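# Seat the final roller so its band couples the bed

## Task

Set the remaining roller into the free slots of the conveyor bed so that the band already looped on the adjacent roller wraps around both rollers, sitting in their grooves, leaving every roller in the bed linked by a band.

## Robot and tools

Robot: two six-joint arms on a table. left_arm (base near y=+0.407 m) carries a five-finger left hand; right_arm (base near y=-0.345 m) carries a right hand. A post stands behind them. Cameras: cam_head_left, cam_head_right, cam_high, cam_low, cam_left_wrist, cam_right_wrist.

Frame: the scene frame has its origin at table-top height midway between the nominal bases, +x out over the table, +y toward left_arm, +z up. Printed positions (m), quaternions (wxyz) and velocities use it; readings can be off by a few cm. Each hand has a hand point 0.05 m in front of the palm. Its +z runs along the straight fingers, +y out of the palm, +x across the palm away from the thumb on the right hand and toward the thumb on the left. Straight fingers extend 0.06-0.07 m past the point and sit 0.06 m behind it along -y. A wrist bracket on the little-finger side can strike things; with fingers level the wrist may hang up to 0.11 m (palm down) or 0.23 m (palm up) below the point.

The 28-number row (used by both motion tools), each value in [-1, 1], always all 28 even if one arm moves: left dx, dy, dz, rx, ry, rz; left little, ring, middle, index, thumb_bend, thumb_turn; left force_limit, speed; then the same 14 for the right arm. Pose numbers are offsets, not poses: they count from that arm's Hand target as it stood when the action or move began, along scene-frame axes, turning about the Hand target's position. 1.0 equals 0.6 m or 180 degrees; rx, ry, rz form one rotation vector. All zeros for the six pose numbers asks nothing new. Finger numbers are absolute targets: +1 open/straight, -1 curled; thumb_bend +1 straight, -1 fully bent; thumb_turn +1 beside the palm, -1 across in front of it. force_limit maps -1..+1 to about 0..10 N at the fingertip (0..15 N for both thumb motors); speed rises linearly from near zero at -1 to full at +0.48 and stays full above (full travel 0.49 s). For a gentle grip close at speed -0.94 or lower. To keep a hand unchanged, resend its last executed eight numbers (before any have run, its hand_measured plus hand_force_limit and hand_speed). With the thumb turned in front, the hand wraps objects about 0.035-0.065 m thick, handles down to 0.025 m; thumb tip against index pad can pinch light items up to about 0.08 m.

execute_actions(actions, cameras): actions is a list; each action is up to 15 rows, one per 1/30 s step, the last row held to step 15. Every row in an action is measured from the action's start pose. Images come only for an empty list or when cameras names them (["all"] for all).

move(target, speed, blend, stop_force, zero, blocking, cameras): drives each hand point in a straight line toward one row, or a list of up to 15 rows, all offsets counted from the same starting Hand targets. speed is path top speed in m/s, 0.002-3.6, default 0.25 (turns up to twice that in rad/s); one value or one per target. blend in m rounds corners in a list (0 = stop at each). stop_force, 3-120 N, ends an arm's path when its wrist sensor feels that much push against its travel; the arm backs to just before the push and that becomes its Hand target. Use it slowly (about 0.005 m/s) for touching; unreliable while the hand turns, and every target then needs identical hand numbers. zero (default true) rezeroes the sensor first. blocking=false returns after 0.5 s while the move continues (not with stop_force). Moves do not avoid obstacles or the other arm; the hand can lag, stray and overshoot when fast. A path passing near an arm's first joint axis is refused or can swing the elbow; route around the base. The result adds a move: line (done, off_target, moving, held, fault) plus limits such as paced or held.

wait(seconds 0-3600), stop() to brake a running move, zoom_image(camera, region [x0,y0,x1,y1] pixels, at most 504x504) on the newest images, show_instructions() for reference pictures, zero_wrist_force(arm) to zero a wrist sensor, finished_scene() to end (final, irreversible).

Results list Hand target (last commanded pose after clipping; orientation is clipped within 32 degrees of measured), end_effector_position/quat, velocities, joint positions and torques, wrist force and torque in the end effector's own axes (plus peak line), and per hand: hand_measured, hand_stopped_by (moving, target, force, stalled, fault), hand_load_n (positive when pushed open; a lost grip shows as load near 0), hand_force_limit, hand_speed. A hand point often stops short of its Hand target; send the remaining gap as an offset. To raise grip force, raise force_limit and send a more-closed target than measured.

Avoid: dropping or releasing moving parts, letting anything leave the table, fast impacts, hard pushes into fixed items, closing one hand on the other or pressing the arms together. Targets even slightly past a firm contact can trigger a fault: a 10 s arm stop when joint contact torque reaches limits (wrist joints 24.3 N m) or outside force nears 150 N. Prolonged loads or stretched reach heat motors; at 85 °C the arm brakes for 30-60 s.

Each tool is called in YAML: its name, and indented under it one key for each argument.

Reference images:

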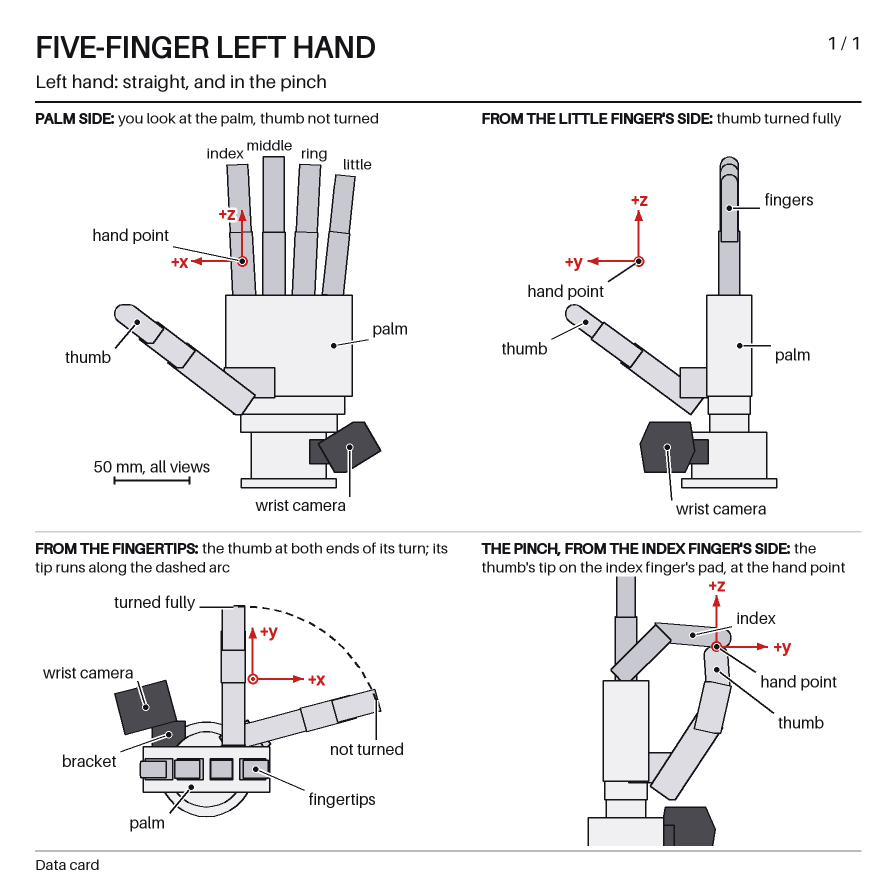

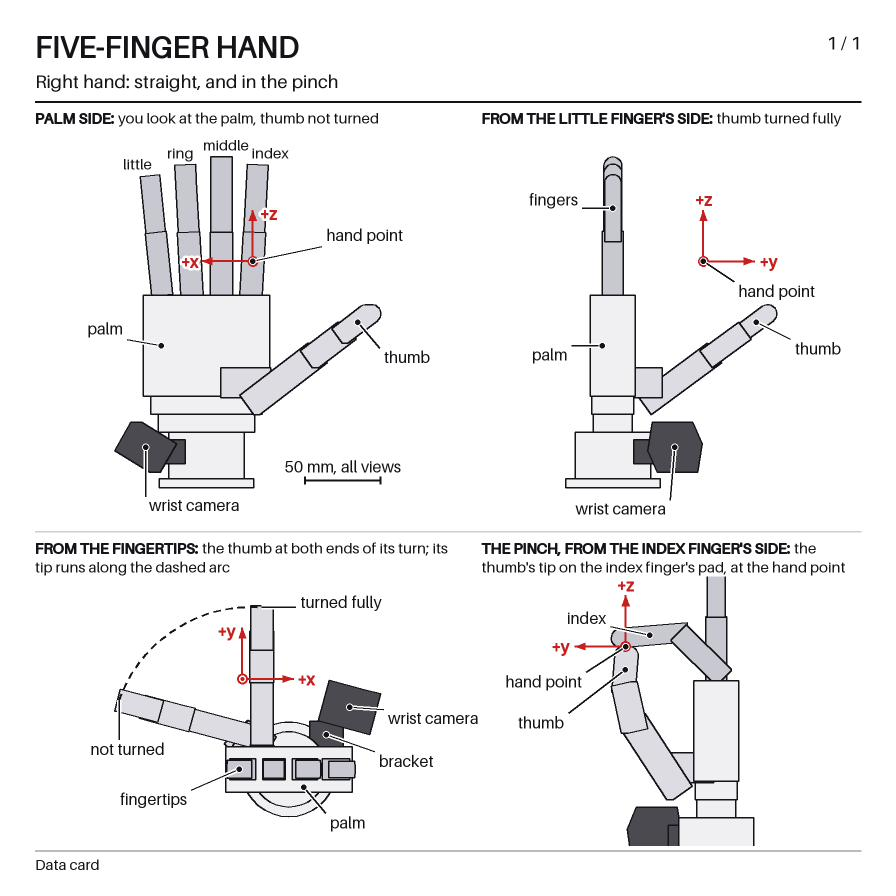

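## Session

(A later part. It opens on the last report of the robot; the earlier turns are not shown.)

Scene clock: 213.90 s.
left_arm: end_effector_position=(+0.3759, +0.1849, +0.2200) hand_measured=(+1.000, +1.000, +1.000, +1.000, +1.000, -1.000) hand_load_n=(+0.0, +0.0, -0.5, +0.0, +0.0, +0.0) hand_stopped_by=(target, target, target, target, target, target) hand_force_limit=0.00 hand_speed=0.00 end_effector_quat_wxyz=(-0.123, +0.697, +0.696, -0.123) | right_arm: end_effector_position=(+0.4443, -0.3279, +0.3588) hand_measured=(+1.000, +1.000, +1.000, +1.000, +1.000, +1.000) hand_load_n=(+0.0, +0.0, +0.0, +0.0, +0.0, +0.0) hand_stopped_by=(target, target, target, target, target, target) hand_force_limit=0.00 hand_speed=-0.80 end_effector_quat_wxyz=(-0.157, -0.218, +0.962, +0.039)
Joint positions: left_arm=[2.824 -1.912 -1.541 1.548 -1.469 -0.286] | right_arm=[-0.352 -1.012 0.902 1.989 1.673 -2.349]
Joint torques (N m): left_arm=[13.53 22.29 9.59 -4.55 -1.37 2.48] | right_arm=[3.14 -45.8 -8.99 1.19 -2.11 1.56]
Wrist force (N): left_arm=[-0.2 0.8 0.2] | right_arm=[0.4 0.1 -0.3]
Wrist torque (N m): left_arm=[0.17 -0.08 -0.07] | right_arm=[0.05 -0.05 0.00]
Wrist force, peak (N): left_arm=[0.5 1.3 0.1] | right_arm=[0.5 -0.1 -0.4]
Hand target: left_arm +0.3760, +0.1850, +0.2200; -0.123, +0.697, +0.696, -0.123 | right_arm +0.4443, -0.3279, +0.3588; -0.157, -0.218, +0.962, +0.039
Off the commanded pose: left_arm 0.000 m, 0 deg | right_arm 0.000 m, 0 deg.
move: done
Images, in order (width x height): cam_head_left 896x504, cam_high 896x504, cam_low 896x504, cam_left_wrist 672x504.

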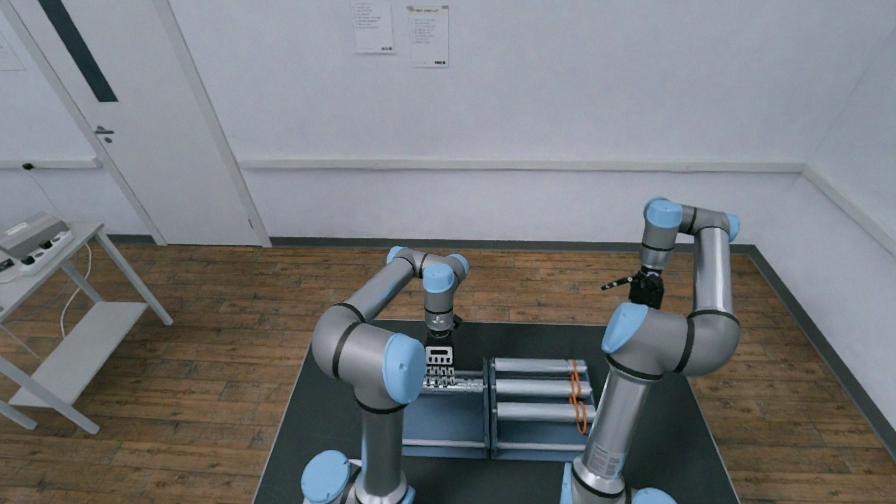

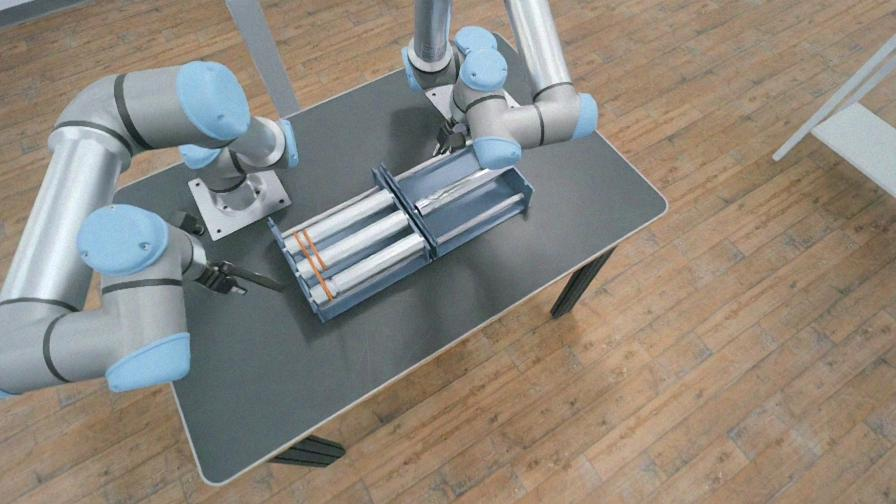

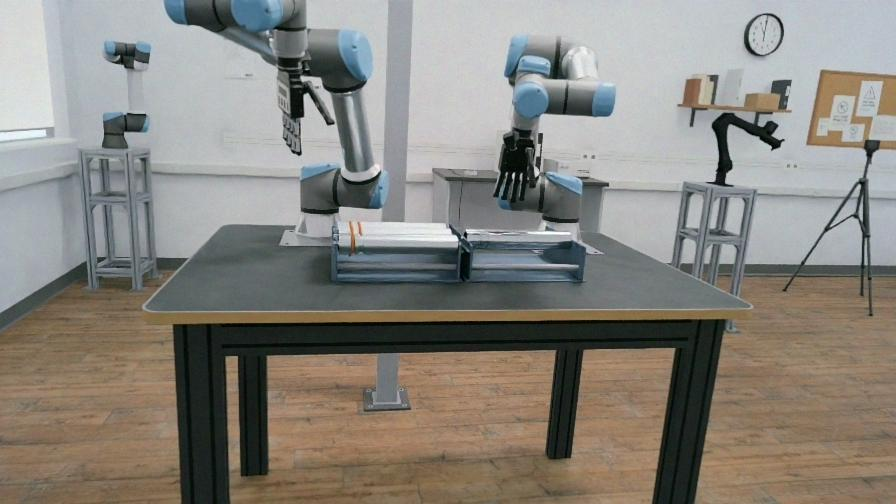

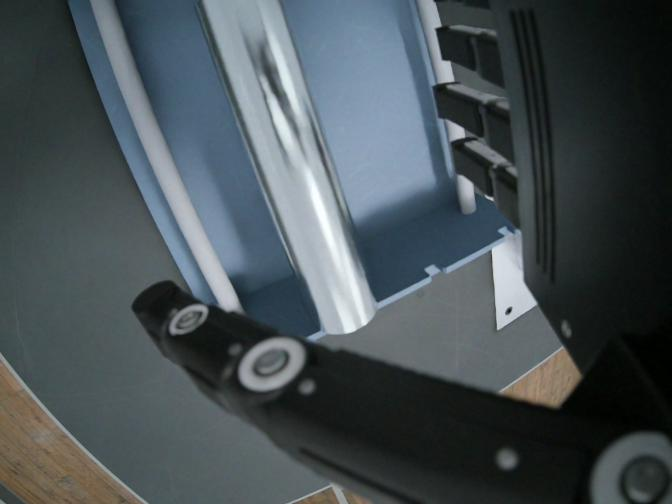

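move:
  target: [0.0033,0,-0.1133,0,0,0,1,1,1,1,1,-1,0,0, 0,0,0,0,0,0,1,1,1,1,1,1,0,-0.8]
  speed: 0.1
  cameras: ["cam_left_wrist","cam_high","cam_low","cam_head_right"]

Scene clock: 221.47 s.
left_arm: end_effector_position=(+0.3780, +0.1850, +0.1522) hand_measured=(+1.000, +1.000, +1.000, +1.000, +1.000, -1.000) hand_load_n=(+0.0, +0.0, +0.0, +0.0, -0.5, +0.0) hand_stopped_by=(target, target, target, target, target, target) hand_force_limit=0.00 hand_speed=0.00 end_effector_quat_wxyz=(-0.123, +0.697, +0.696, -0.123) | right_arm: end_effector_position=(+0.4443, -0.3279, +0.3588) hand_measured=(+1.000, +1.000, +1.000, +1.000, +1.000, +1.000) hand_load_n=(+0.0, +0.0, +0.0, +0.0, -0.5, +0.0) hand_stopped_by=(target, target, target, target, target, target) hand_force_limit=0.00 hand_speed=-0.80 end_effector_quat_wxyz=(-0.157, -0.218, +0.962, +0.039)
Joint positions: left_arm=[2.826 -1.977 -1.636 1.707 -1.47 -0.285] | right_arm=[-0.352 -1.012 0.902 1.989 1.673 -2.349]
Joint torques (N m): left_arm=[13.89 22.48 5.98 -0.8 -1.26 2.56] | right_arm=[2 -45.66 -9.09 1.28 -2.08 1.55]
Wrist force (N): left_arm=[-0.1 0.6 0.2] | right_arm=[0.3 0.3 -0.3]
Wrist torque (N m): left_arm=[0.15 -0.10 -0.04] | right_arm=[0.07 -0.04 0.00]
Wrist force, peak (N): left_arm=[-0.2 0.9 0.7] | right_arm=[0.4 0.3 -0.3]
Hand target: left_arm +0.3780, +0.1850, +0.1520; -0.123, +0.697, +0.696, -0.123 | right_arm +0.4443, -0.3279, +0.3588; -0.157, -0.218, +0.962, +0.039
Off the commanded pose: left_arm 0.000 m, 0 deg | right_arm 0.000 m, 0 deg.
move: done
Images, in order (width x height): cam_head_right 896x504, cam_high 896x504, cam_low 896x504, cam_left_wrist 672x504.

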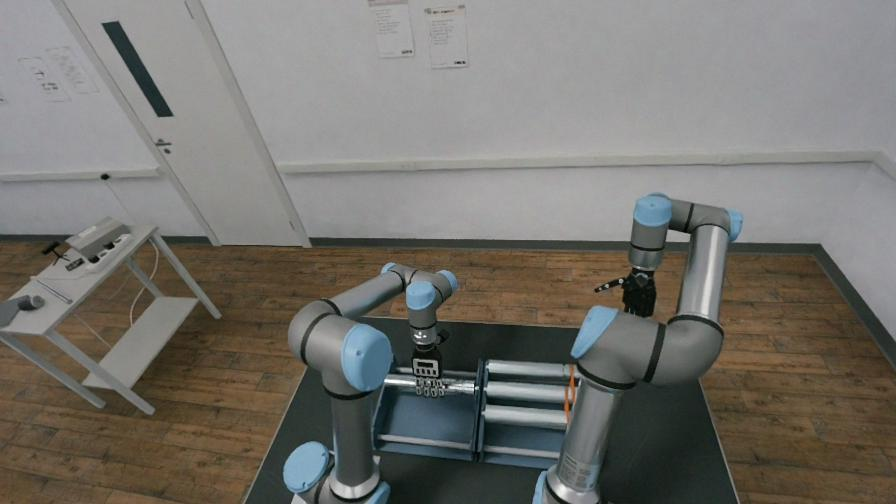

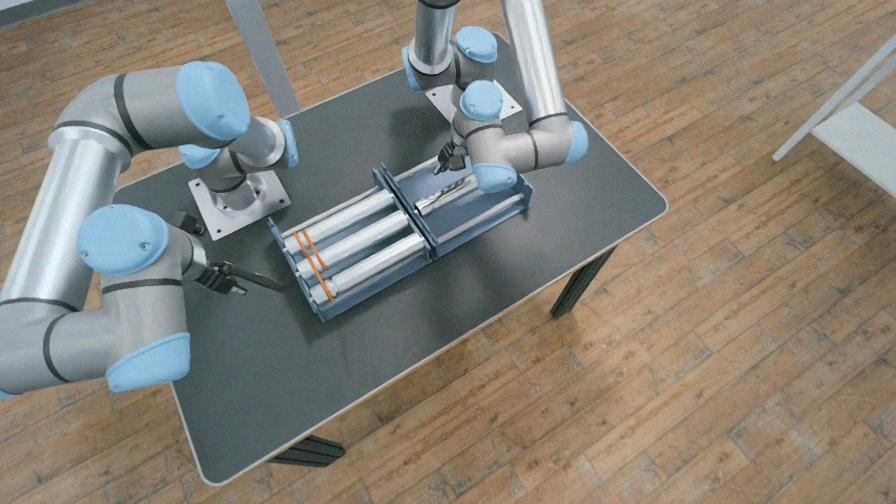

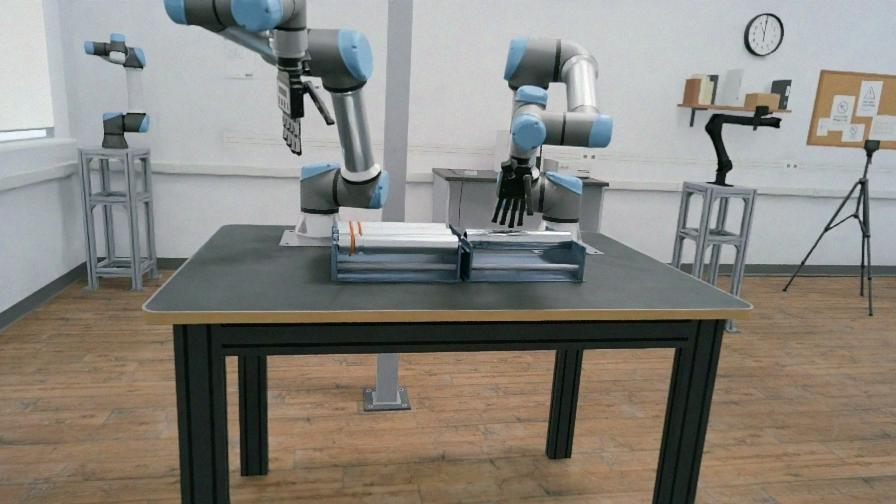

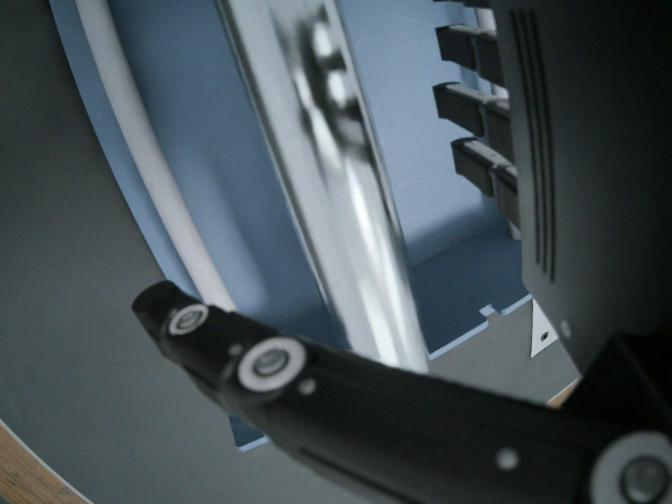

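move:
  target: [-0.0045,0,-0.075,0,0,0,1,1,1,1,1,-1,0,0, 0,0,0,0,0,0,1,1,1,1,1,1,0,-0.8]
  speed: 0.06
  stop_force: 8
  cameras: ["cam_left_wrist"]

move:
  target: [0,0,0,0,0,0,0.4,0.4,0.4,0.4,0.2,-1,-0.5,-0.85, 0,0,0,0,0,0,1,1,1,1,1,1,0,-0.8]
  speed: 0.06
  cameras: ["cam_left_wrist"]

Scene clock: 233.83 s.
left_arm: end_effector_position=(+0.3753, +0.1850, +0.1070) hand_measured=(+1.000, +1.000, +1.000, +1.000, +1.000, -1.000) hand_load_n=(+0.0, +0.0, +0.0, +0.0, +0.0, +0.0) hand_stopped_by=(target, target, target, target, target, target) hand_force_limit=0.00 hand_speed=0.00 end_effector_quat_wxyz=(-0.123, +0.697, +0.696, -0.123) | right_arm: end_effector_position=(+0.4443, -0.3279, +0.3588) hand_measured=(+1.000, +1.000, +1.000, +1.000, +1.000, +1.000) hand_load_n=(+0.0, +0.0, +0.0, +0.0, +0.0, +0.0) hand_stopped_by=(target, target, target, target, target, target) hand_force_limit=0.00 hand_speed=-0.80 end_effector_quat_wxyz=(-0.157, -0.218, +0.962, +0.039)
Joint positions: left_arm=[2.824 -2.026 -1.695 1.815 -1.469 -0.286] | right_arm=[-0.352 -1.012 0.902 1.989 1.673 -2.349]
Joint torques (N m): left_arm=[-14.2 23.27 6.28 -0.86 1.55 -2.7] | right_arm=[1.2 -45.41 -8.59 1.23 -2.09 1.44]
Wrist force (N): left_arm=[-0.2 1.1 0.0] | right_arm=[0.1 0.2 -0.3]
Wrist torque (N m): left_arm=[0.24 -0.09 0.14] | right_arm=[0.05 -0.01 -0.02]
Wrist force, peak (N): left_arm=[-0.2 1.1 0.0] | right_arm=[0.5 0.1 -0.4]
Hand target: left_arm +0.3753, +0.1850, +0.1070; -0.123, +0.697, +0.696, -0.123 | right_arm +0.4443, -0.3279, +0.3588; -0.157, -0.218, +0.962, +0.039
Off the commanded pose: left_arm 0.000 m, 0 deg | right_arm 0.000 m, 0 deg.
move: done

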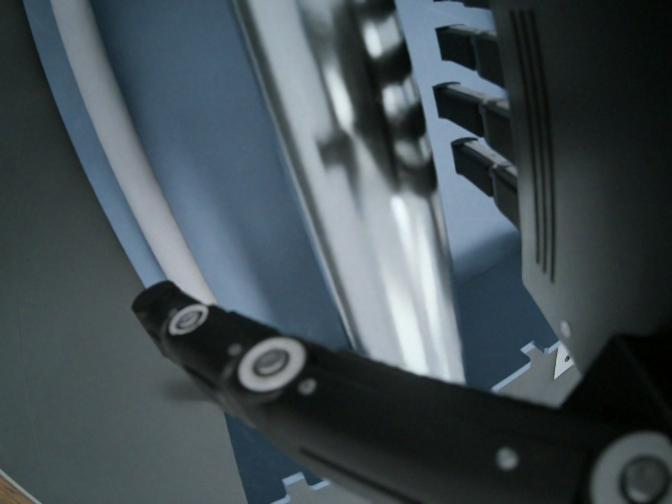

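Scene clock: 237.80 s.
left_arm: end_effector_position=(+0.3753, +0.1850, +0.1070) hand_measured=(+0.612, +0.614, +0.626, +0.626, +0.200, -1.000) hand_load_n=(+3.0, +7.0, +2.0, +4.0, +0.0, -0.5) hand_stopped_by=(force, force, force, force, target, target) hand_force_limit=-0.50 hand_speed=-0.85 end_effector_quat_wxyz=(-0.123, +0.697, +0.696, -0.123) | right_arm: end_effector_position=(+0.4443, -0.3279, +0.3588) hand_measured=(+1.000, +1.000, +1.000, +1.000, +1.000, +1.000) hand_load_n=(+0.0, +0.0, +0.0, +0.0, +0.0, +0.0) hand_stopped_by=(target, target, target, target, target, target) hand_force_limit=0.00 hand_speed=-0.80 end_effector_quat_wxyz=(-0.157, -0.218, +0.962, +0.039)
Joint positions: left_arm=[2.824 -2.026 -1.695 1.815 -1.469 -0.286] | right_arm=[-0.352 -1.012 0.902 1.989 1.673 -2.349]
Joint torques (N m): left_arm=[14.46 46.59 27.54 -1.65 -0.87 0.5] | right_arm=[-0.15 -45.45 -8.54 1.34 -1.91 1.53]
Wrist force (N): left_arm=[2.4 -11.7 6.1] | right_arm=[0.2 0.1 -0.3]
Wrist torque (N m): left_arm=[-0.09 0.04 0.65] | right_arm=[0.04 -0.02 -0.01]
Wrist force, peak (N): left_arm=[2.2 -12.0 6.4] | right_arm=[0.5 0.2 -0.4]
Hand target: left_arm +0.3753, +0.1850, +0.1070; -0.123, +0.697, +0.696, -0.123 | right_arm +0.4443, -0.3279, +0.3588; -0.157, -0.218, +0.962, +0.039
Off the commanded pose: left_arm 0.000 m, 0 deg | right_arm 0.000 m, 0 deg.
move: done

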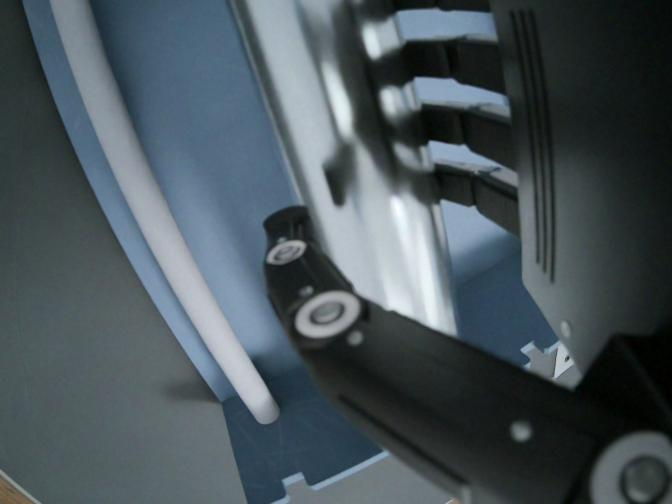

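move:
  target: [0,0,0,0,0,0,0.4,0.4,0.4,0.4,-0.4,-1,-0.2,-0.85, 0,0,0,0,0,0,1,1,1,1,1,1,0,-0.8]
  speed: 0.06
  cameras: ["cam_left_wrist","cam_low"]

Scene clock: 247.00 s.
left_arm: end_effector_position=(+0.3753, +0.1850, +0.1070) hand_measured=(+0.612, +0.614, +0.626, +0.626, -0.400, -1.000) hand_load_n=(+2.5, +7.0, +2.0, +4.0, +0.0, +0.0) hand_stopped_by=(force, force, force, force, target, target) hand_force_limit=-0.20 hand_speed=-0.85 end_effector_quat_wxyz=(-0.123, +0.697, +0.696, -0.123) | right_arm: end_effector_position=(+0.4443, -0.3279, +0.3588) hand_measured=(+1.000, +1.000, +1.000, +1.000, +1.000, +1.000) hand_load_n=(+0.0, +0.0, +0.0, +0.0, +0.0, +0.0) hand_stopped_by=(target, target, target, target, target, target) hand_force_limit=0.00 hand_speed=-0.80 end_effector_quat_wxyz=(-0.157, -0.218, +0.962, +0.039)
Joint positions: left_arm=[2.824 -2.026 -1.695 1.815 -1.469 -0.286] | right_arm=[-0.352 -1.012 0.902 1.989 1.673 -2.349]
Joint torques (N m): left_arm=[15.29 52.15 26.99 -1.76 -0.87 2.45] | right_arm=[-1.88 -45.27 -8.53 1.31 -2.01 1.4]
Wrist force (N): left_arm=[2.3 -12.0 6.1] | right_arm=[0.2 -0.2 -0.2]
Wrist torque (N m): left_arm=[-0.13 0.05 0.66] | right_arm=[0.00 -0.02 -0.02]
Wrist force, peak (N): left_arm=[2.3 -12.1 6.2] | right_arm=[0.5 0.4 -0.2]
Hand target: left_arm +0.3753, +0.1850, +0.1070; -0.123, +0.697, +0.696, -0.123 | right_arm +0.4443, -0.3279, +0.3588; -0.157, -0.218, +0.962, +0.039
Off the commanded pose: left_arm 0.000 m, 0 deg | right_arm 0.000 m, 0 deg.
move: done
Images, in order (width x height): cam_low 896x504, cam_left_wrist 672x504.

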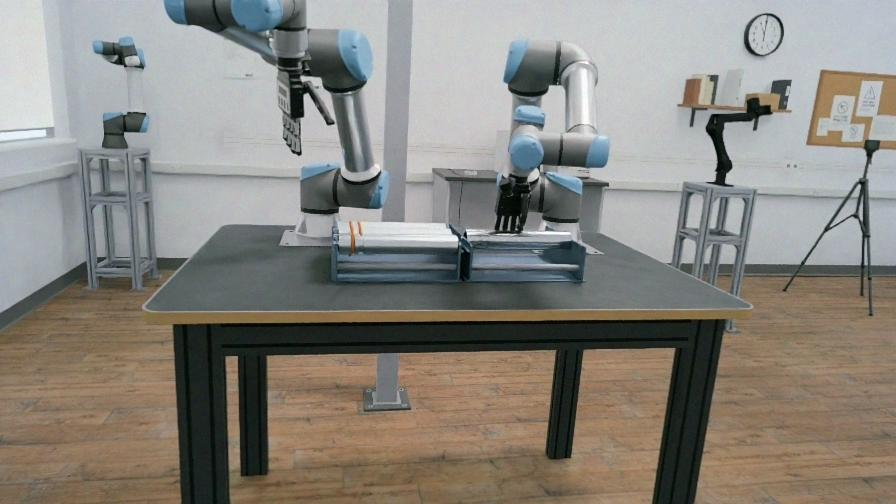

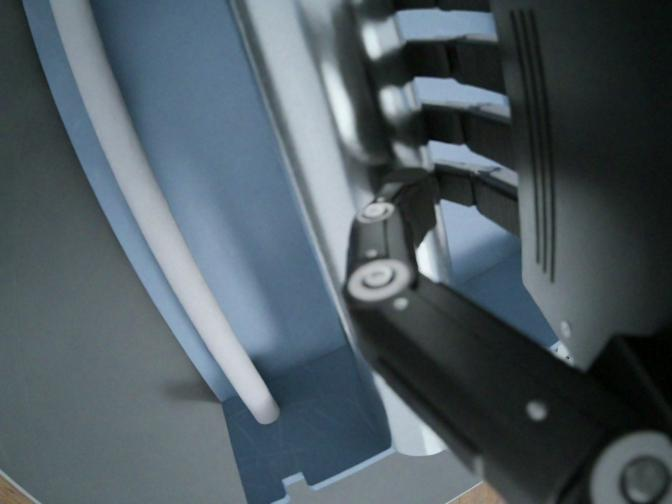

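move:
  target: [0,0,0,0,0,0,0.85,0.85,0.85,0.85,0.9,-1,-0.2,-0.2, 0,0,0,0,0,0,1,1,1,1,1,1,0,-0.8]
  speed: 0.06

move:
  target: [-0.0068,0,-0.0188,0,0,0,0.85,0.85,0.85,0.85,0.9,-1,-0.2,-0.2, 0,0,0,0,0,0,1,1,1,1,1,1,0,-0.8]
  speed: 0.04
  stop_force: 8

move:
  target: [0,0,0,0,0,0,0.1,0.1,0.1,0.1,0.35,-1,-0.5,-0.85, 0,0,0,0,0,0,1,1,1,1,1,1,0,-0.8]
  speed: 0.06
  cameras: ["cam_left_wrist"]

Scene clock: 262.50 s.
left_arm: end_effector_position=(+0.3753, +0.1850, +0.1070) hand_measured=(+0.850, +0.850, +0.850, +0.850, +0.900, -1.000) hand_load_n=(+0.0, +0.0, +0.0, +0.0, +0.0, +0.0) hand_stopped_by=(target, target, target, target, target, target) hand_force_limit=-0.20 hand_speed=-0.20 end_effector_quat_wxyz=(-0.123, +0.697, +0.696, -0.123) | right_arm: end_effector_position=(+0.4443, -0.3279, +0.3588) hand_measured=(+1.000, +1.000, +1.000, +1.000, +1.000, +1.000) hand_load_n=(+0.0, +0.0, +0.0, +0.0, +0.0, +0.0) hand_stopped_by=(target, target, target, target, target, target) hand_force_limit=0.00 hand_speed=-0.80 end_effector_quat_wxyz=(-0.157, -0.218, +0.962, +0.039)
Joint positions: left_arm=[2.824 -2.026 -1.695 1.815 -1.469 -0.286] | right_arm=[-0.352 -1.012 0.902 1.989 1.673 -2.349]
Joint torques (N m): left_arm=[1.5 37.14 6.28 -2.61 -0.84 2.38] | right_arm=[-2.52 -44.89 -8.76 1.37 -2 1.4]
Wrist force (N): left_arm=[-0.2 0.9 -0.1] | right_arm=[0.0 0.2 -0.4]
Wrist torque (N m): left_arm=[0.22 -0.08 0.15] | right_arm=[0.05 0.00 -0.02]
Wrist force, peak (N): left_arm=[2.2 -12.1 6.2] | right_arm=[0.5 0.2 -0.5]
Hand target: left_arm +0.3753, +0.1850, +0.1070; -0.123, +0.697, +0.696, -0.123 | right_arm +0.4443, -0.3279, +0.3588; -0.157, -0.218, +0.962, +0.039
Off the commanded pose: left_arm 0.000 m, 0 deg | right_arm 0.000 m, 0 deg.
move: done

Scene clock: 264.03 s.
left_arm: end_effector_position=(+0.3712, +0.1850, +0.0957) hand_measured=(+0.850, +0.850, +0.850, +0.850, +0.900, -1.000) hand_load_n=(+0.0, +0.0, +0.0, +0.0, +0.0, +0.0) hand_stopped_by=(target, target, target, target, target, target) hand_force_limit=-0.20 hand_speed=-0.20 end_effector_quat_wxyz=(-0.123, +0.697, +0.696, -0.123) | right_arm: end_effector_position=(+0.4443, -0.3279, +0.3588) hand_measured=(+1.000, +1.000, +1.000, +1.000, +1.000, +1.000) hand_load_n=(+0.0, +0.0, +0.0, +0.0, -0.5, +0.0) hand_stopped_by=(target, target, target, target, target, target) hand_force_limit=0.00 hand_speed=-0.80 end_effector_quat_wxyz=(-0.157, -0.218, +0.962, +0.039)
Joint positions: left_arm=[2.821 -2.034 -1.716 1.845 -1.468 -0.289] | right_arm=[-0.352 -1.012 0.902 1.989 1.673 -2.349]
Joint torques (N m): left_arm=[-13.82 23.7 5.73 -0.93 1.73 -2.54] | right_arm=[-3.25 -44.47 -8.5 1.34 -1.97 1.48]
Wrist force (N): left_arm=[-0.2 1.1 -0.2] | right_arm=[0.3 0.3 -0.5]
Wrist torque (N m): left_arm=[0.27 -0.08 0.14] | right_arm=[0.08 -0.04 0.00]
Wrist force, peak (N): left_arm=[-0.3 1.2 -0.4] | right_arm=[0.5 0.3 -0.2]
Hand target: left_arm +0.3712, +0.1850, +0.0957; -0.123, +0.697, +0.696, -0.123 | right_arm +0.4443, -0.3279, +0.3588; -0.157, -0.218, +0.962, +0.039
Off the commanded pose: left_arm 0.000 m, 0 deg | right_arm 0.000 m, 0 deg.
move: done

Scene clock: 266.87 s.
left_arm: end_effector_position=(+0.3712, +0.1850, +0.0957) hand_measured=(+0.490, +0.504, +0.504, +0.504, +0.350, -1.000) hand_load_n=(+3.5, +2.0, +3.5, +5.0, +0.0, +0.0) hand_stopped_by=(force, force, force, force, target, target) hand_force_limit=-0.50 hand_speed=-0.85 end_effector_quat_wxyz=(-0.123, +0.697, +0.696, -0.123) | right_arm: end_effector_position=(+0.4443, -0.3279, +0.3588) hand_measured=(+1.000, +1.000, +1.000, +1.000, +1.000, +1.000) hand_load_n=(+0.0, +0.0, +0.0, +0.0, +0.0, +0.0) hand_stopped_by=(target, target, target, target, target, target) hand_force_limit=0.00 hand_speed=-0.80 end_effector_quat_wxyz=(-0.157, -0.218, +0.962, +0.039)
Joint positions: left_arm=[2.821 -2.034 -1.716 1.845 -1.468 -0.289] | right_arm=[-0.352 -1.012 0.902 1.989 1.673 -2.349]
Joint torques (N m): left_arm=[11.16 45.99 27.97 -2.13 -0.92 0.15] | right_arm=[-3.72 -44.85 -9.08 1.39 -2.07 1.38]
Wrist force (N): left_arm=[2.6 -11.3 8.1] | right_arm=[0.3 0.3 -0.1]
Wrist torque (N m): left_arm=[-0.25 0.07 0.56] | right_arm=[0.05 -0.05 0.00]
Wrist force, peak (N): left_arm=[2.6 -11.7 8.3] | right_arm=[0.5 0.0 -0.4]
Hand target: left_arm +0.3712, +0.1850, +0.0957; -0.123, +0.697, +0.696, -0.123 | right_arm +0.4443, -0.3279, +0.3588; -0.157, -0.218, +0.962, +0.039
Off the commanded pose: left_arm 0.000 m, 0 deg | right_arm 0.000 m, 0 deg.
move: done

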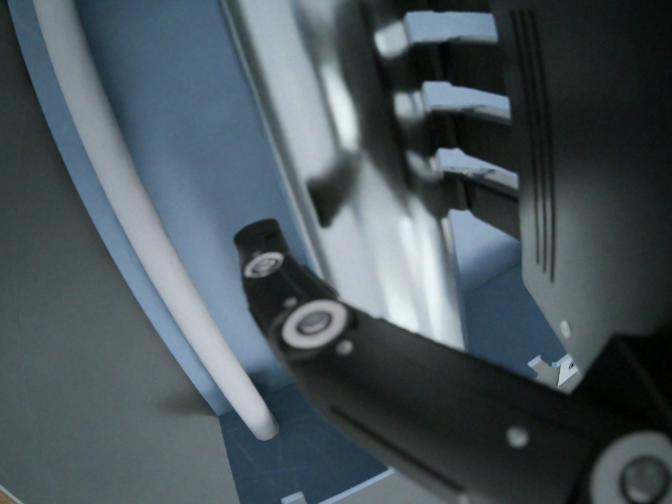

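move:
  target: [0,0,0,0,0,0,0.1,0.1,0.1,0.1,-0.3,-1,-0.35,-0.85, 0,0,0,0,0,0,1,1,1,1,1,1,0,-0.8]
  speed: 0.06
  cameras: ["cam_left_wrist"]

Scene clock: 275.50 s.
left_arm: end_effector_position=(+0.3712, +0.1850, +0.0957) hand_measured=(+0.490, +0.504, +0.504, +0.504, +0.138, -1.000) hand_load_n=(+4.0, +2.0, +3.5, +5.5, +5.0, +0.0) hand_stopped_by=(force, force, force, force, force, target) hand_force_limit=-0.35 hand_speed=-0.85 end_effector_quat_wxyz=(-0.123, +0.697, +0.696, -0.123) | right_arm: end_effector_position=(+0.4443, -0.3279, +0.3588) hand_measured=(+1.000, +1.000, +1.000, +1.000, +1.000, +1.000) hand_load_n=(+0.0, +0.0, +0.0, +0.0, +0.0, +0.0) hand_stopped_by=(target, target, target, target, target, target) hand_force_limit=0.00 hand_speed=-0.80 end_effector_quat_wxyz=(-0.157, -0.218, +0.962, +0.039)
Joint positions: left_arm=[2.821 -2.034 -1.716 1.845 -1.468 -0.289] | right_arm=[-0.352 -1.012 0.902 1.989 1.673 -2.349]
Joint torques (N m): left_arm=[15.47 53.18 25.44 -2.1 -0.74 2.42] | right_arm=[-4.38 -44.43 -8.72 1.4 -2 1.34]
Wrist force (N): left_arm=[2.8 -6.6 8.7] | right_arm=[0.2 0.2 -0.3]
Wrist torque (N m): left_arm=[-0.08 0.12 0.49] | right_arm=[0.06 -0.03 -0.01]
Wrist force, peak (N): left_arm=[2.8 -11.6 8.2] | right_arm=[0.4 0.4 -0.3]
Hand target: left_arm +0.3712, +0.1850, +0.0957; -0.123, +0.697, +0.696, -0.123 | right_arm +0.4443, -0.3279, +0.3588; -0.157, -0.218, +0.962, +0.039
Off the commanded pose: left_arm 0.000 m, 0 deg | right_arm 0.000 m, 0 deg.
move: done

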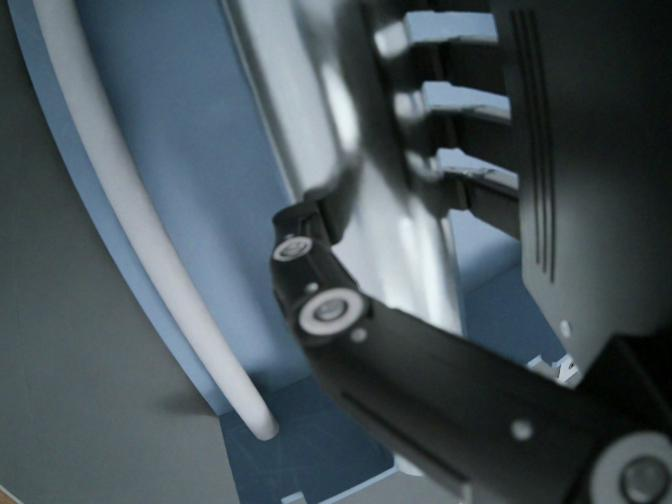

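move:
  target: [0,0,0,0,0,0,0.1,0.1,0.1,0.1,-0.4,-1,0.4,-0.85, 0,0,0,0,0,0,1,1,1,1,1,1,0,-0.8]
  speed: 0.06

Scene clock: 279.93 s.
left_arm: end_effector_position=(+0.3712, +0.1850, +0.0957) hand_measured=(+0.490, +0.504, +0.504, +0.504, +0.118, -1.000) hand_load_n=(+4.0, +2.5, +4.5, +5.5, +10.0, +0.5) hand_stopped_by=(force, force, force, force, force, target) hand_force_limit=0.40 hand_speed=-0.85 end_effector_quat_wxyz=(-0.123, +0.697, +0.696, -0.123) | right_arm: end_effector_position=(+0.4443, -0.3279, +0.3588) hand_measured=(+1.000, +1.000, +1.000, +1.000, +1.000, +1.000) hand_load_n=(+0.0, +0.0, +0.0, +0.0, +0.0, +0.0) hand_stopped_by=(target, target, target, target, target, target) hand_force_limit=0.00 hand_speed=-0.80 end_effector_quat_wxyz=(-0.157, -0.218, +0.962, +0.039)
Joint positions: left_arm=[2.821 -2.034 -1.716 1.845 -1.468 -0.289] | right_arm=[-0.352 -1.012 0.902 1.989 1.673 -2.349]
Joint torques (N m): left_arm=[13.65 53.06 12.67 -2.13 -0.89 2.38] | right_arm=[-4.83 -44.57 -9.02 1.39 -1.97 1.41]
Wrist force (N): left_arm=[1.4 -2.2 7.9] | right_arm=[0.3 0.2 -0.5]
Wrist torque (N m): left_arm=[0.04 0.19 0.38] | right_arm=[0.06 -0.03 -0.01]
Wrist force, peak (N): left_arm=[2.9 -6.8 8.5] | right_arm=[0.4 0.3 -0.4]
Hand target: left_arm +0.3712, +0.1850, +0.0957; -0.123, +0.697, +0.696, -0.123 | right_arm +0.4443, -0.3279, +0.3588; -0.157, -0.218, +0.962, +0.039
Off the commanded pose: left_arm 0.000 m, 0 deg | right_arm 0.000 m, 0 deg.
move: done

move:
  target: [0,0,0.025,0,0,0,0.1,0.1,0.1,0.1,-0.4,-1,0.4,-0.85, 0,0,0,0,0,0,1,1,1,1,1,1,0,-0.8]
  speed: 0.03
  cameras: ["cam_left_wrist"]

Scene clock: 283.43 s.
left_arm: end_effector_position=(+0.3712, +0.1850, +0.1106) hand_measured=(+0.490, +0.504, +0.504, +0.504, +0.114, -1.000) hand_load_n=(+2.0, +0.0, +1.0, +4.0, +0.0, +0.0) hand_stopped_by=(force, force, force, force, force, target) hand_force_limit=0.40 hand_speed=-0.85 end_effector_quat_wxyz=(-0.123, +0.697, +0.696, -0.123) | right_arm: end_effector_position=(+0.4443, -0.3279, +0.3588) hand_measured=(+1.000, +1.000, +1.000, +1.000, +1.000, +1.000) hand_load_n=(+0.0, +0.0, +0.0, +0.0, +0.0, +0.0) hand_stopped_by=(target, target, target, target, target, target) hand_force_limit=0.00 hand_speed=-0.80 end_effector_quat_wxyz=(-0.157, -0.218, +0.962, +0.039)
Joint positions: left_arm=[2.821 -2.014 -1.702 1.811 -1.468 -0.289] | right_arm=[-0.352 -1.012 0.902 1.989 1.673 -2.349]
Joint torques (N m): left_arm=[8.78 52.64 25.79 -3.25 -0.74 2.06] | right_arm=[-5.1 -44.57 -9.28 1.4 -2.02 1.45]
Wrist force (N): left_arm=[-1.0 -5.2 3.7] | right_arm=[0.3 0.2 -0.1]
Wrist torque (N m): left_arm=[-0.02 -0.03 0.26] | right_arm=[0.05 -0.04 -0.01]
Wrist force, peak (N): left_arm=[1.2 -2.0 9.0] | right_arm=[0.4 0.3 -0.5]
Hand target: left_arm +0.3712, +0.1850, +0.1107; -0.123, +0.697, +0.696, -0.123 | right_arm +0.4443, -0.3279, +0.3588; -0.157, -0.218, +0.962, +0.039
Off the commanded pose: left_arm 0.000 m, 0 deg | right_arm 0.000 m, 0 deg.
move: done

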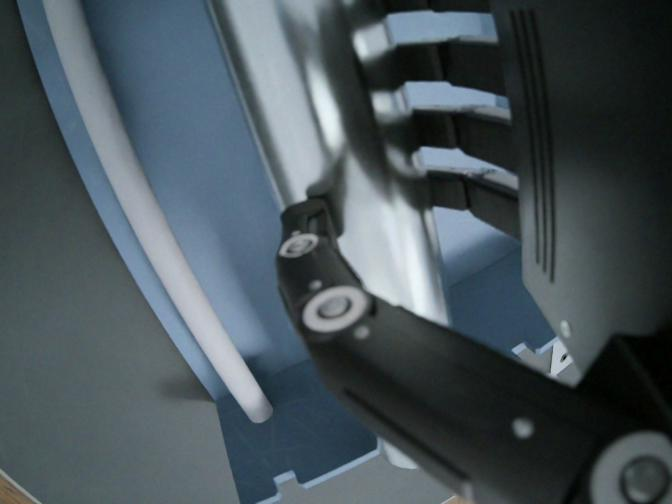

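move:
  target: [0,0,0,0,0,0,0.8,0.8,0.8,0.8,0.8,-1,0.4,-0.2, 0,0,0,0,0,0,1,1,1,1,1,1,0,-0.8]
  speed: 0.06
  cameras: ["cam_left_wrist"]

move:
  target: [-0.0068,0,-0.0438,0,0,0,0.8,0.8,0.8,0.8,0.8,-1,0.4,-0.2, 0,0,0,0,0,0,1,1,1,1,1,1,0,-0.8]
  speed: 0.04
  stop_force: 8

move:
  target: [0,0,0,0,0,0,0.0,0.0,0.0,0.0,0.4,-1,-0.6,-0.85, 0,0,0,0,0,0,1,1,1,1,1,1,0,-0.8]
  speed: 0.06
  cameras: ["cam_left_wrist"]

Scene clock: 301.03 s.
left_arm: end_effector_position=(+0.3712, +0.1850, +0.1107) hand_measured=(+0.800, +0.800, +0.800, +0.800, +0.800, -1.000) hand_load_n=(+0.0, +0.0, +0.0, +0.0, -0.5, +0.0) hand_stopped_by=(target, target, target, target, target, target) hand_force_limit=0.40 hand_speed=-0.20 end_effector_quat_wxyz=(-0.123, +0.697, +0.696, -0.123) | right_arm: end_effector_position=(+0.4443, -0.3279, +0.3588) hand_measured=(+1.000, +1.000, +1.000, +1.000, +1.000, +1.000) hand_load_n=(+0.0, +0.0, +0.0, +0.0, +0.0, +0.0) hand_stopped_by=(target, target, target, target, target, target) hand_force_limit=0.00 hand_speed=-0.80 end_effector_quat_wxyz=(-0.157, -0.218, +0.962, +0.039)
Joint positions: left_arm=[2.821 -2.014 -1.702 1.81 -1.468 -0.289] | right_arm=[-0.352 -1.012 0.902 1.989 1.673 -2.349]
Joint torques (N m): left_arm=[4.62 44.57 12.33 -3.65 -0.68 2.02] | right_arm=[-5.36 -44.46 -8.76 1.53 -2.05 1.35]
Wrist force (N): left_arm=[0.0 1.1 -0.2] | right_arm=[0.1 -0.1 -0.5]
Wrist torque (N m): left_arm=[0.27 -0.13 0.15] | right_arm=[0.02 -0.01 -0.03]
Wrist force, peak (N): left_arm=[-0.9 -5.5 3.8] | right_arm=[0.4 0.1 -0.6]
Hand target: left_arm +0.3712, +0.1850, +0.1107; -0.123, +0.697, +0.696, -0.123 | right_arm +0.4443, -0.3279, +0.3588; -0.157, -0.218, +0.962, +0.039
Off the commanded pose: left_arm 0.000 m, 0 deg | right_arm 0.000 m, 0 deg.
move: done

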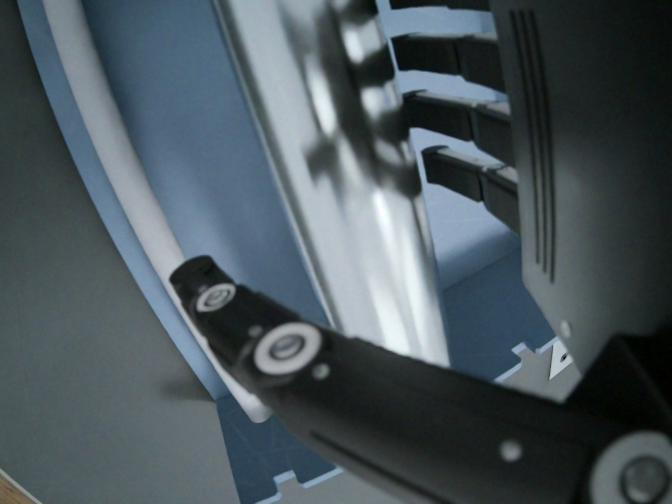

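Scene clock: 302.80 s.
left_arm: end_effector_position=(+0.3671, +0.1850, +0.0844) hand_measured=(+0.800, +0.800, +0.800, +0.800, +0.800, -1.000) hand_load_n=(+0.0, +0.0, +0.0, +0.0, +0.0, +0.0) hand_stopped_by=(target, target, target, target, target, target) hand_force_limit=0.40 hand_speed=-0.20 end_effector_quat_wxyz=(-0.123, +0.697, +0.696, -0.123) | right_arm: end_effector_position=(+0.4443, -0.3279, +0.3588) hand_measured=(+1.000, +1.000, +1.000, +1.000, +1.000, +1.000) hand_load_n=(+0.0, +0.0, +0.0, +0.0, +0.0, +0.0) hand_stopped_by=(target, target, target, target, target, target) hand_force_limit=0.00 hand_speed=-0.80 end_effector_quat_wxyz=(-0.157, -0.218, +0.962, +0.039)
Joint positions: left_arm=[2.818 -2.043 -1.737 1.875 -1.467 -0.292] | right_arm=[-0.352 -1.012 0.902 1.989 1.673 -2.349]
Joint torques (N m): left_arm=[-14.15 23.65 6.43 -1.03 1.6 -2.7] | right_arm=[-5.08 -43.93 -8.3 1.45 -2.01 1.34]
Wrist force (N): left_arm=[-0.2 1.1 0.0] | right_arm=[0.4 0.0 -0.4]
Wrist torque (N m): left_arm=[0.26 -0.10 0.15] | right_arm=[0.04 -0.05 0.00]
Wrist force, peak (N): left_arm=[0.0 1.3 -0.1] | right_arm=[0.6 0.0 -0.4]
Hand target: left_arm +0.3671, +0.1850, +0.0844; -0.123, +0.697, +0.696, -0.123 | right_arm +0.4443, -0.3279, +0.3588; -0.157, -0.218, +0.962, +0.039
Off the commanded pose: left_arm 0.000 m, 0 deg | right_arm 0.000 m, 0 deg.
move: done

Scene clock: 304.93 s.
left_arm: end_effector_position=(+0.3671, +0.1850, +0.0844) hand_measured=(+0.316, +0.328, +0.330, +0.342, +0.400, -1.000) hand_load_n=(+4.5, +2.5, +3.5, +1.0, +0.0, +0.0) hand_stopped_by=(force, force, force, force, target, target) hand_force_limit=-0.60 hand_speed=-0.85 end_effector_quat_wxyz=(-0.123, +0.697, +0.696, -0.123) | right_arm: end_effector_position=(+0.4443, -0.3279, +0.3588) hand_measured=(+1.000, +1.000, +1.000, +1.000, +1.000, +1.000) hand_load_n=(+0.0, +0.0, +0.0, +0.0, +0.0, +0.0) hand_stopped_by=(target, target, target, target, target, target) hand_force_limit=0.00 hand_speed=-0.80 end_effector_quat_wxyz=(-0.157, -0.218, +0.962, +0.039)
Joint positions: left_arm=[2.818 -2.043 -1.738 1.875 -1.467 -0.292] | right_arm=[-0.352 -1.012 0.902 1.989 1.673 -2.349]
Joint torques (N m): left_arm=[-2.96 37.45 25.68 -2.19 0.22 -2.31] | right_arm=[-5.23 -44.39 -8.73 1.44 -2 1.14]
Wrist force (N): left_arm=[1.4 -7.2 8.0] | right_arm=[0.2 0.1 -0.4]
Wrist torque (N m): left_arm=[-0.23 0.15 0.53] | right_arm=[0.04 -0.03 -0.01]
Wrist force, peak (N): left_arm=[1.3 -7.3 8.5] | right_arm=[0.4 0.1 -0.5]
Hand target: left_arm +0.3671, +0.1850, +0.0844; -0.123, +0.697, +0.696, -0.123 | right_arm +0.4443, -0.3279, +0.3588; -0.157, -0.218, +0.962, +0.039
Off the commanded pose: left_arm 0.000 m, 0 deg | right_arm 0.000 m, 0 deg.
move: done

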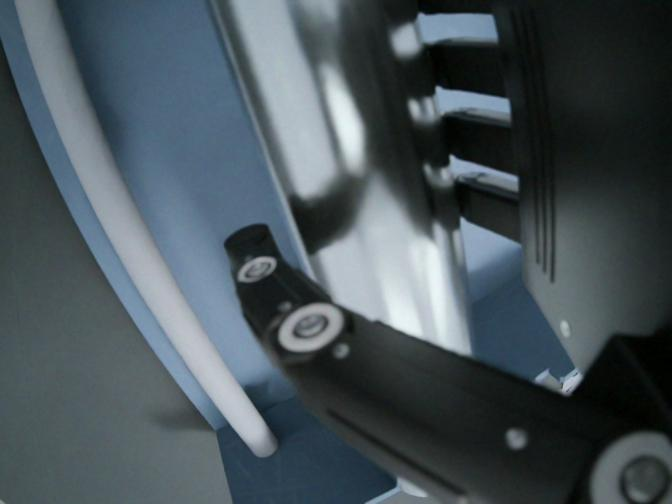

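move:
  target: [0,0,0,0,0,0,0.0,0.0,0.0,0.0,-0.3,-1,0.1,-0.85, 0,0,0,0,0,0,1,1,1,1,1,1,0,-0.8]
  speed: 0.06
  cameras: ["cam_left_wrist"]

Scene clock: 308.57 s.
left_arm: end_effector_position=(+0.3671, +0.1850, +0.0844) hand_measured=(+0.316, +0.328, +0.330, +0.342, +0.278, -1.000) hand_load_n=(+4.5, +3.0, +4.0, +1.5, +8.5, +0.0) hand_stopped_by=(force, force, force, force, force, target) hand_force_limit=0.10 hand_speed=-0.85 end_effector_quat_wxyz=(-0.123, +0.697, +0.696, -0.123) | right_arm: end_effector_position=(+0.4443, -0.3279, +0.3588) hand_measured=(+1.000, +1.000, +1.000, +1.000, +1.000, +1.000) hand_load_n=(+0.0, +0.0, +0.0, +0.0, +0.0, +0.0) hand_stopped_by=(target, target, target, target, target, target) hand_force_limit=0.00 hand_speed=-0.80 end_effector_quat_wxyz=(-0.157, -0.218, +0.962, +0.039)
Joint positions: left_arm=[2.818 -2.043 -1.737 1.875 -1.467 -0.292] | right_arm=[-0.352 -1.012 0.902 1.989 1.673 -2.349]
Joint torques (N m): left_arm=[13.41 53.05 22.64 -3.21 -0.75 -1.32] | right_arm=[-5.13 -44.42 -9.1 1.46 -2.02 1.3]
Wrist force (N): left_arm=[1.1 -0.4 7.5] | right_arm=[0.3 0.0 -0.3]
Wrist torque (N m): left_arm=[0.07 0.23 0.44] | right_arm=[0.02 -0.03 -0.01]
Wrist force, peak (N): left_arm=[1.6 -7.8 8.8] | right_arm=[0.4 0.2 -0.6]
Hand target: left_arm +0.3671, +0.1850, +0.0844; -0.123, +0.697, +0.696, -0.123 | right_arm +0.4443, -0.3279, +0.3588; -0.157, -0.218, +0.962, +0.039
Off the commanded pose: left_arm 0.000 m, 0 deg | right_arm 0.000 m, 0 deg.
move: done

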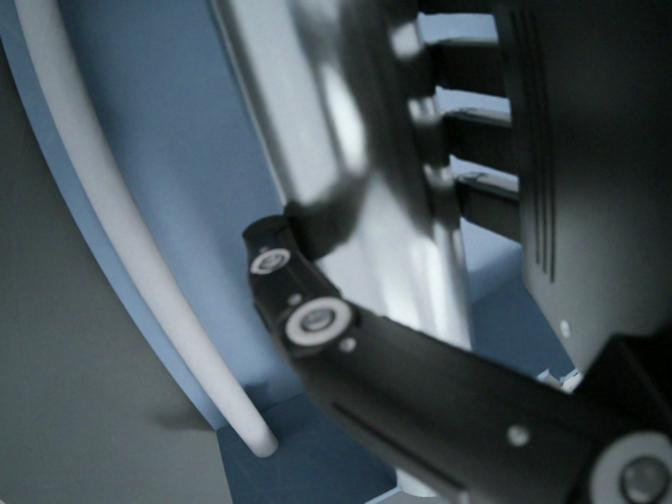

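move:
  target: [0,0,0.0333,0,0,0,0.0,0.0,0.0,0.0,-0.3,-1,0.1,-0.85, 0,0,0,0,0,0,1,1,1,1,1,1,0,-0.8]
  speed: 0.03
  cameras: ["cam_left_wrist","cam_low","cam_head_left"]

Scene clock: 312.73 s.
left_arm: end_effector_position=(+0.3671, +0.1850, +0.1042) hand_measured=(+0.316, +0.328, +0.330, +0.342, +0.278, -1.000) hand_load_n=(+1.5, +0.5, +4.0, +3.0, +8.5, +3.0) hand_stopped_by=(force, force, force, force, force, target) hand_force_limit=0.10 hand_speed=-0.85 end_effector_quat_wxyz=(-0.123, +0.697, +0.696, -0.123) | right_arm: end_effector_position=(+0.4443, -0.3279, +0.3588) hand_measured=(+1.000, +1.000, +1.000, +1.000, +1.000, +1.000) hand_load_n=(+0.0, +0.0, +0.0, +0.0, +0.0, +0.0) hand_stopped_by=(target, target, target, target, target, target) hand_force_limit=0.00 hand_speed=-0.80 end_effector_quat_wxyz=(-0.157, -0.218, +0.962, +0.039)
Joint positions: left_arm=[2.818 -2.016 -1.719 1.83 -1.467 -0.292] | right_arm=[-0.352 -1.012 0.902 1.989 1.673 -2.349]
Joint torques (N m): left_arm=[11.06 53.15 22.75 -5.38 -0.71 -0.41] | right_arm=[-4.97 -43.82 -9.13 1.62 -1.91 1.2]
Wrist force (N): left_arm=[-0.2 3.4 6.7] | right_arm=[0.3 -0.1 -0.2]
Wrist torque (N m): left_arm=[0.16 0.01 0.12] | right_arm=[0.00 -0.04 -0.02]
Wrist force, peak (N): left_arm=[-0.6 1.1 8.3] | right_arm=[0.4 0.1 -0.6]
Hand target: left_arm +0.3671, +0.1850, +0.1044; -0.123, +0.697, +0.696, -0.123 | right_arm +0.4443, -0.3279, +0.3588; -0.157, -0.218, +0.962, +0.039
Off the commanded pose: left_arm 0.000 m, 0 deg | right_arm 0.000 m, 0 deg.
move: done
Images, in order (width x height): cam_head_left 896x504, cam_low 896x504, cam_left_wrist 672x504.

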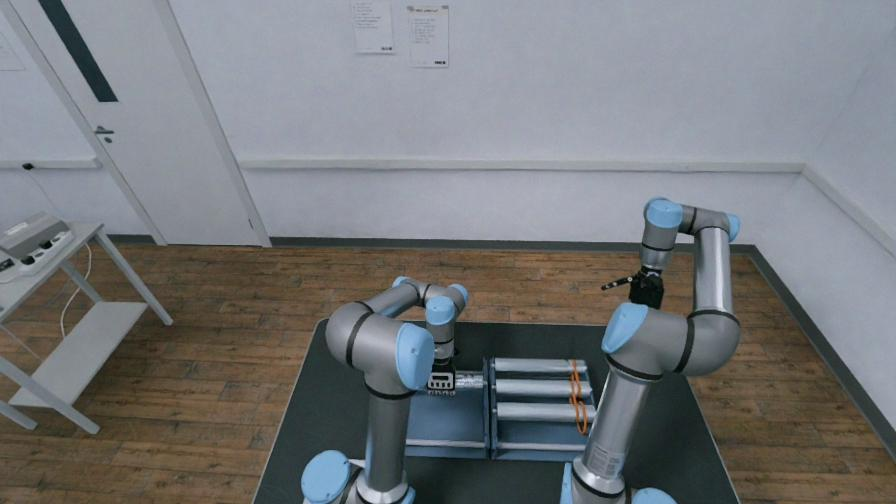

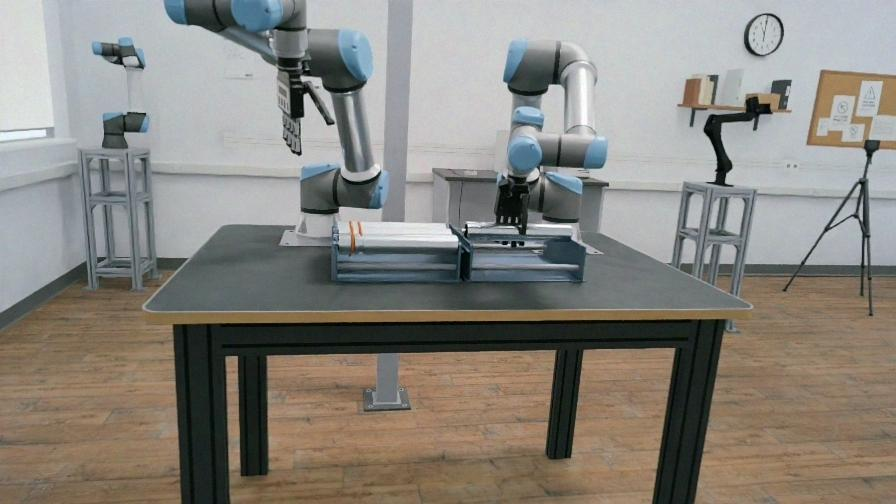

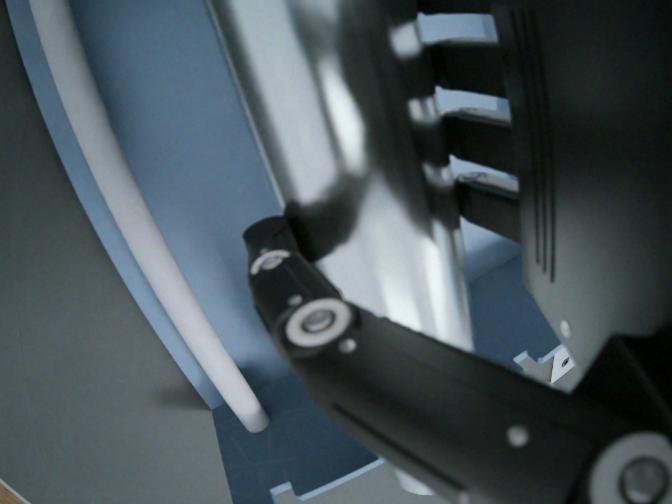

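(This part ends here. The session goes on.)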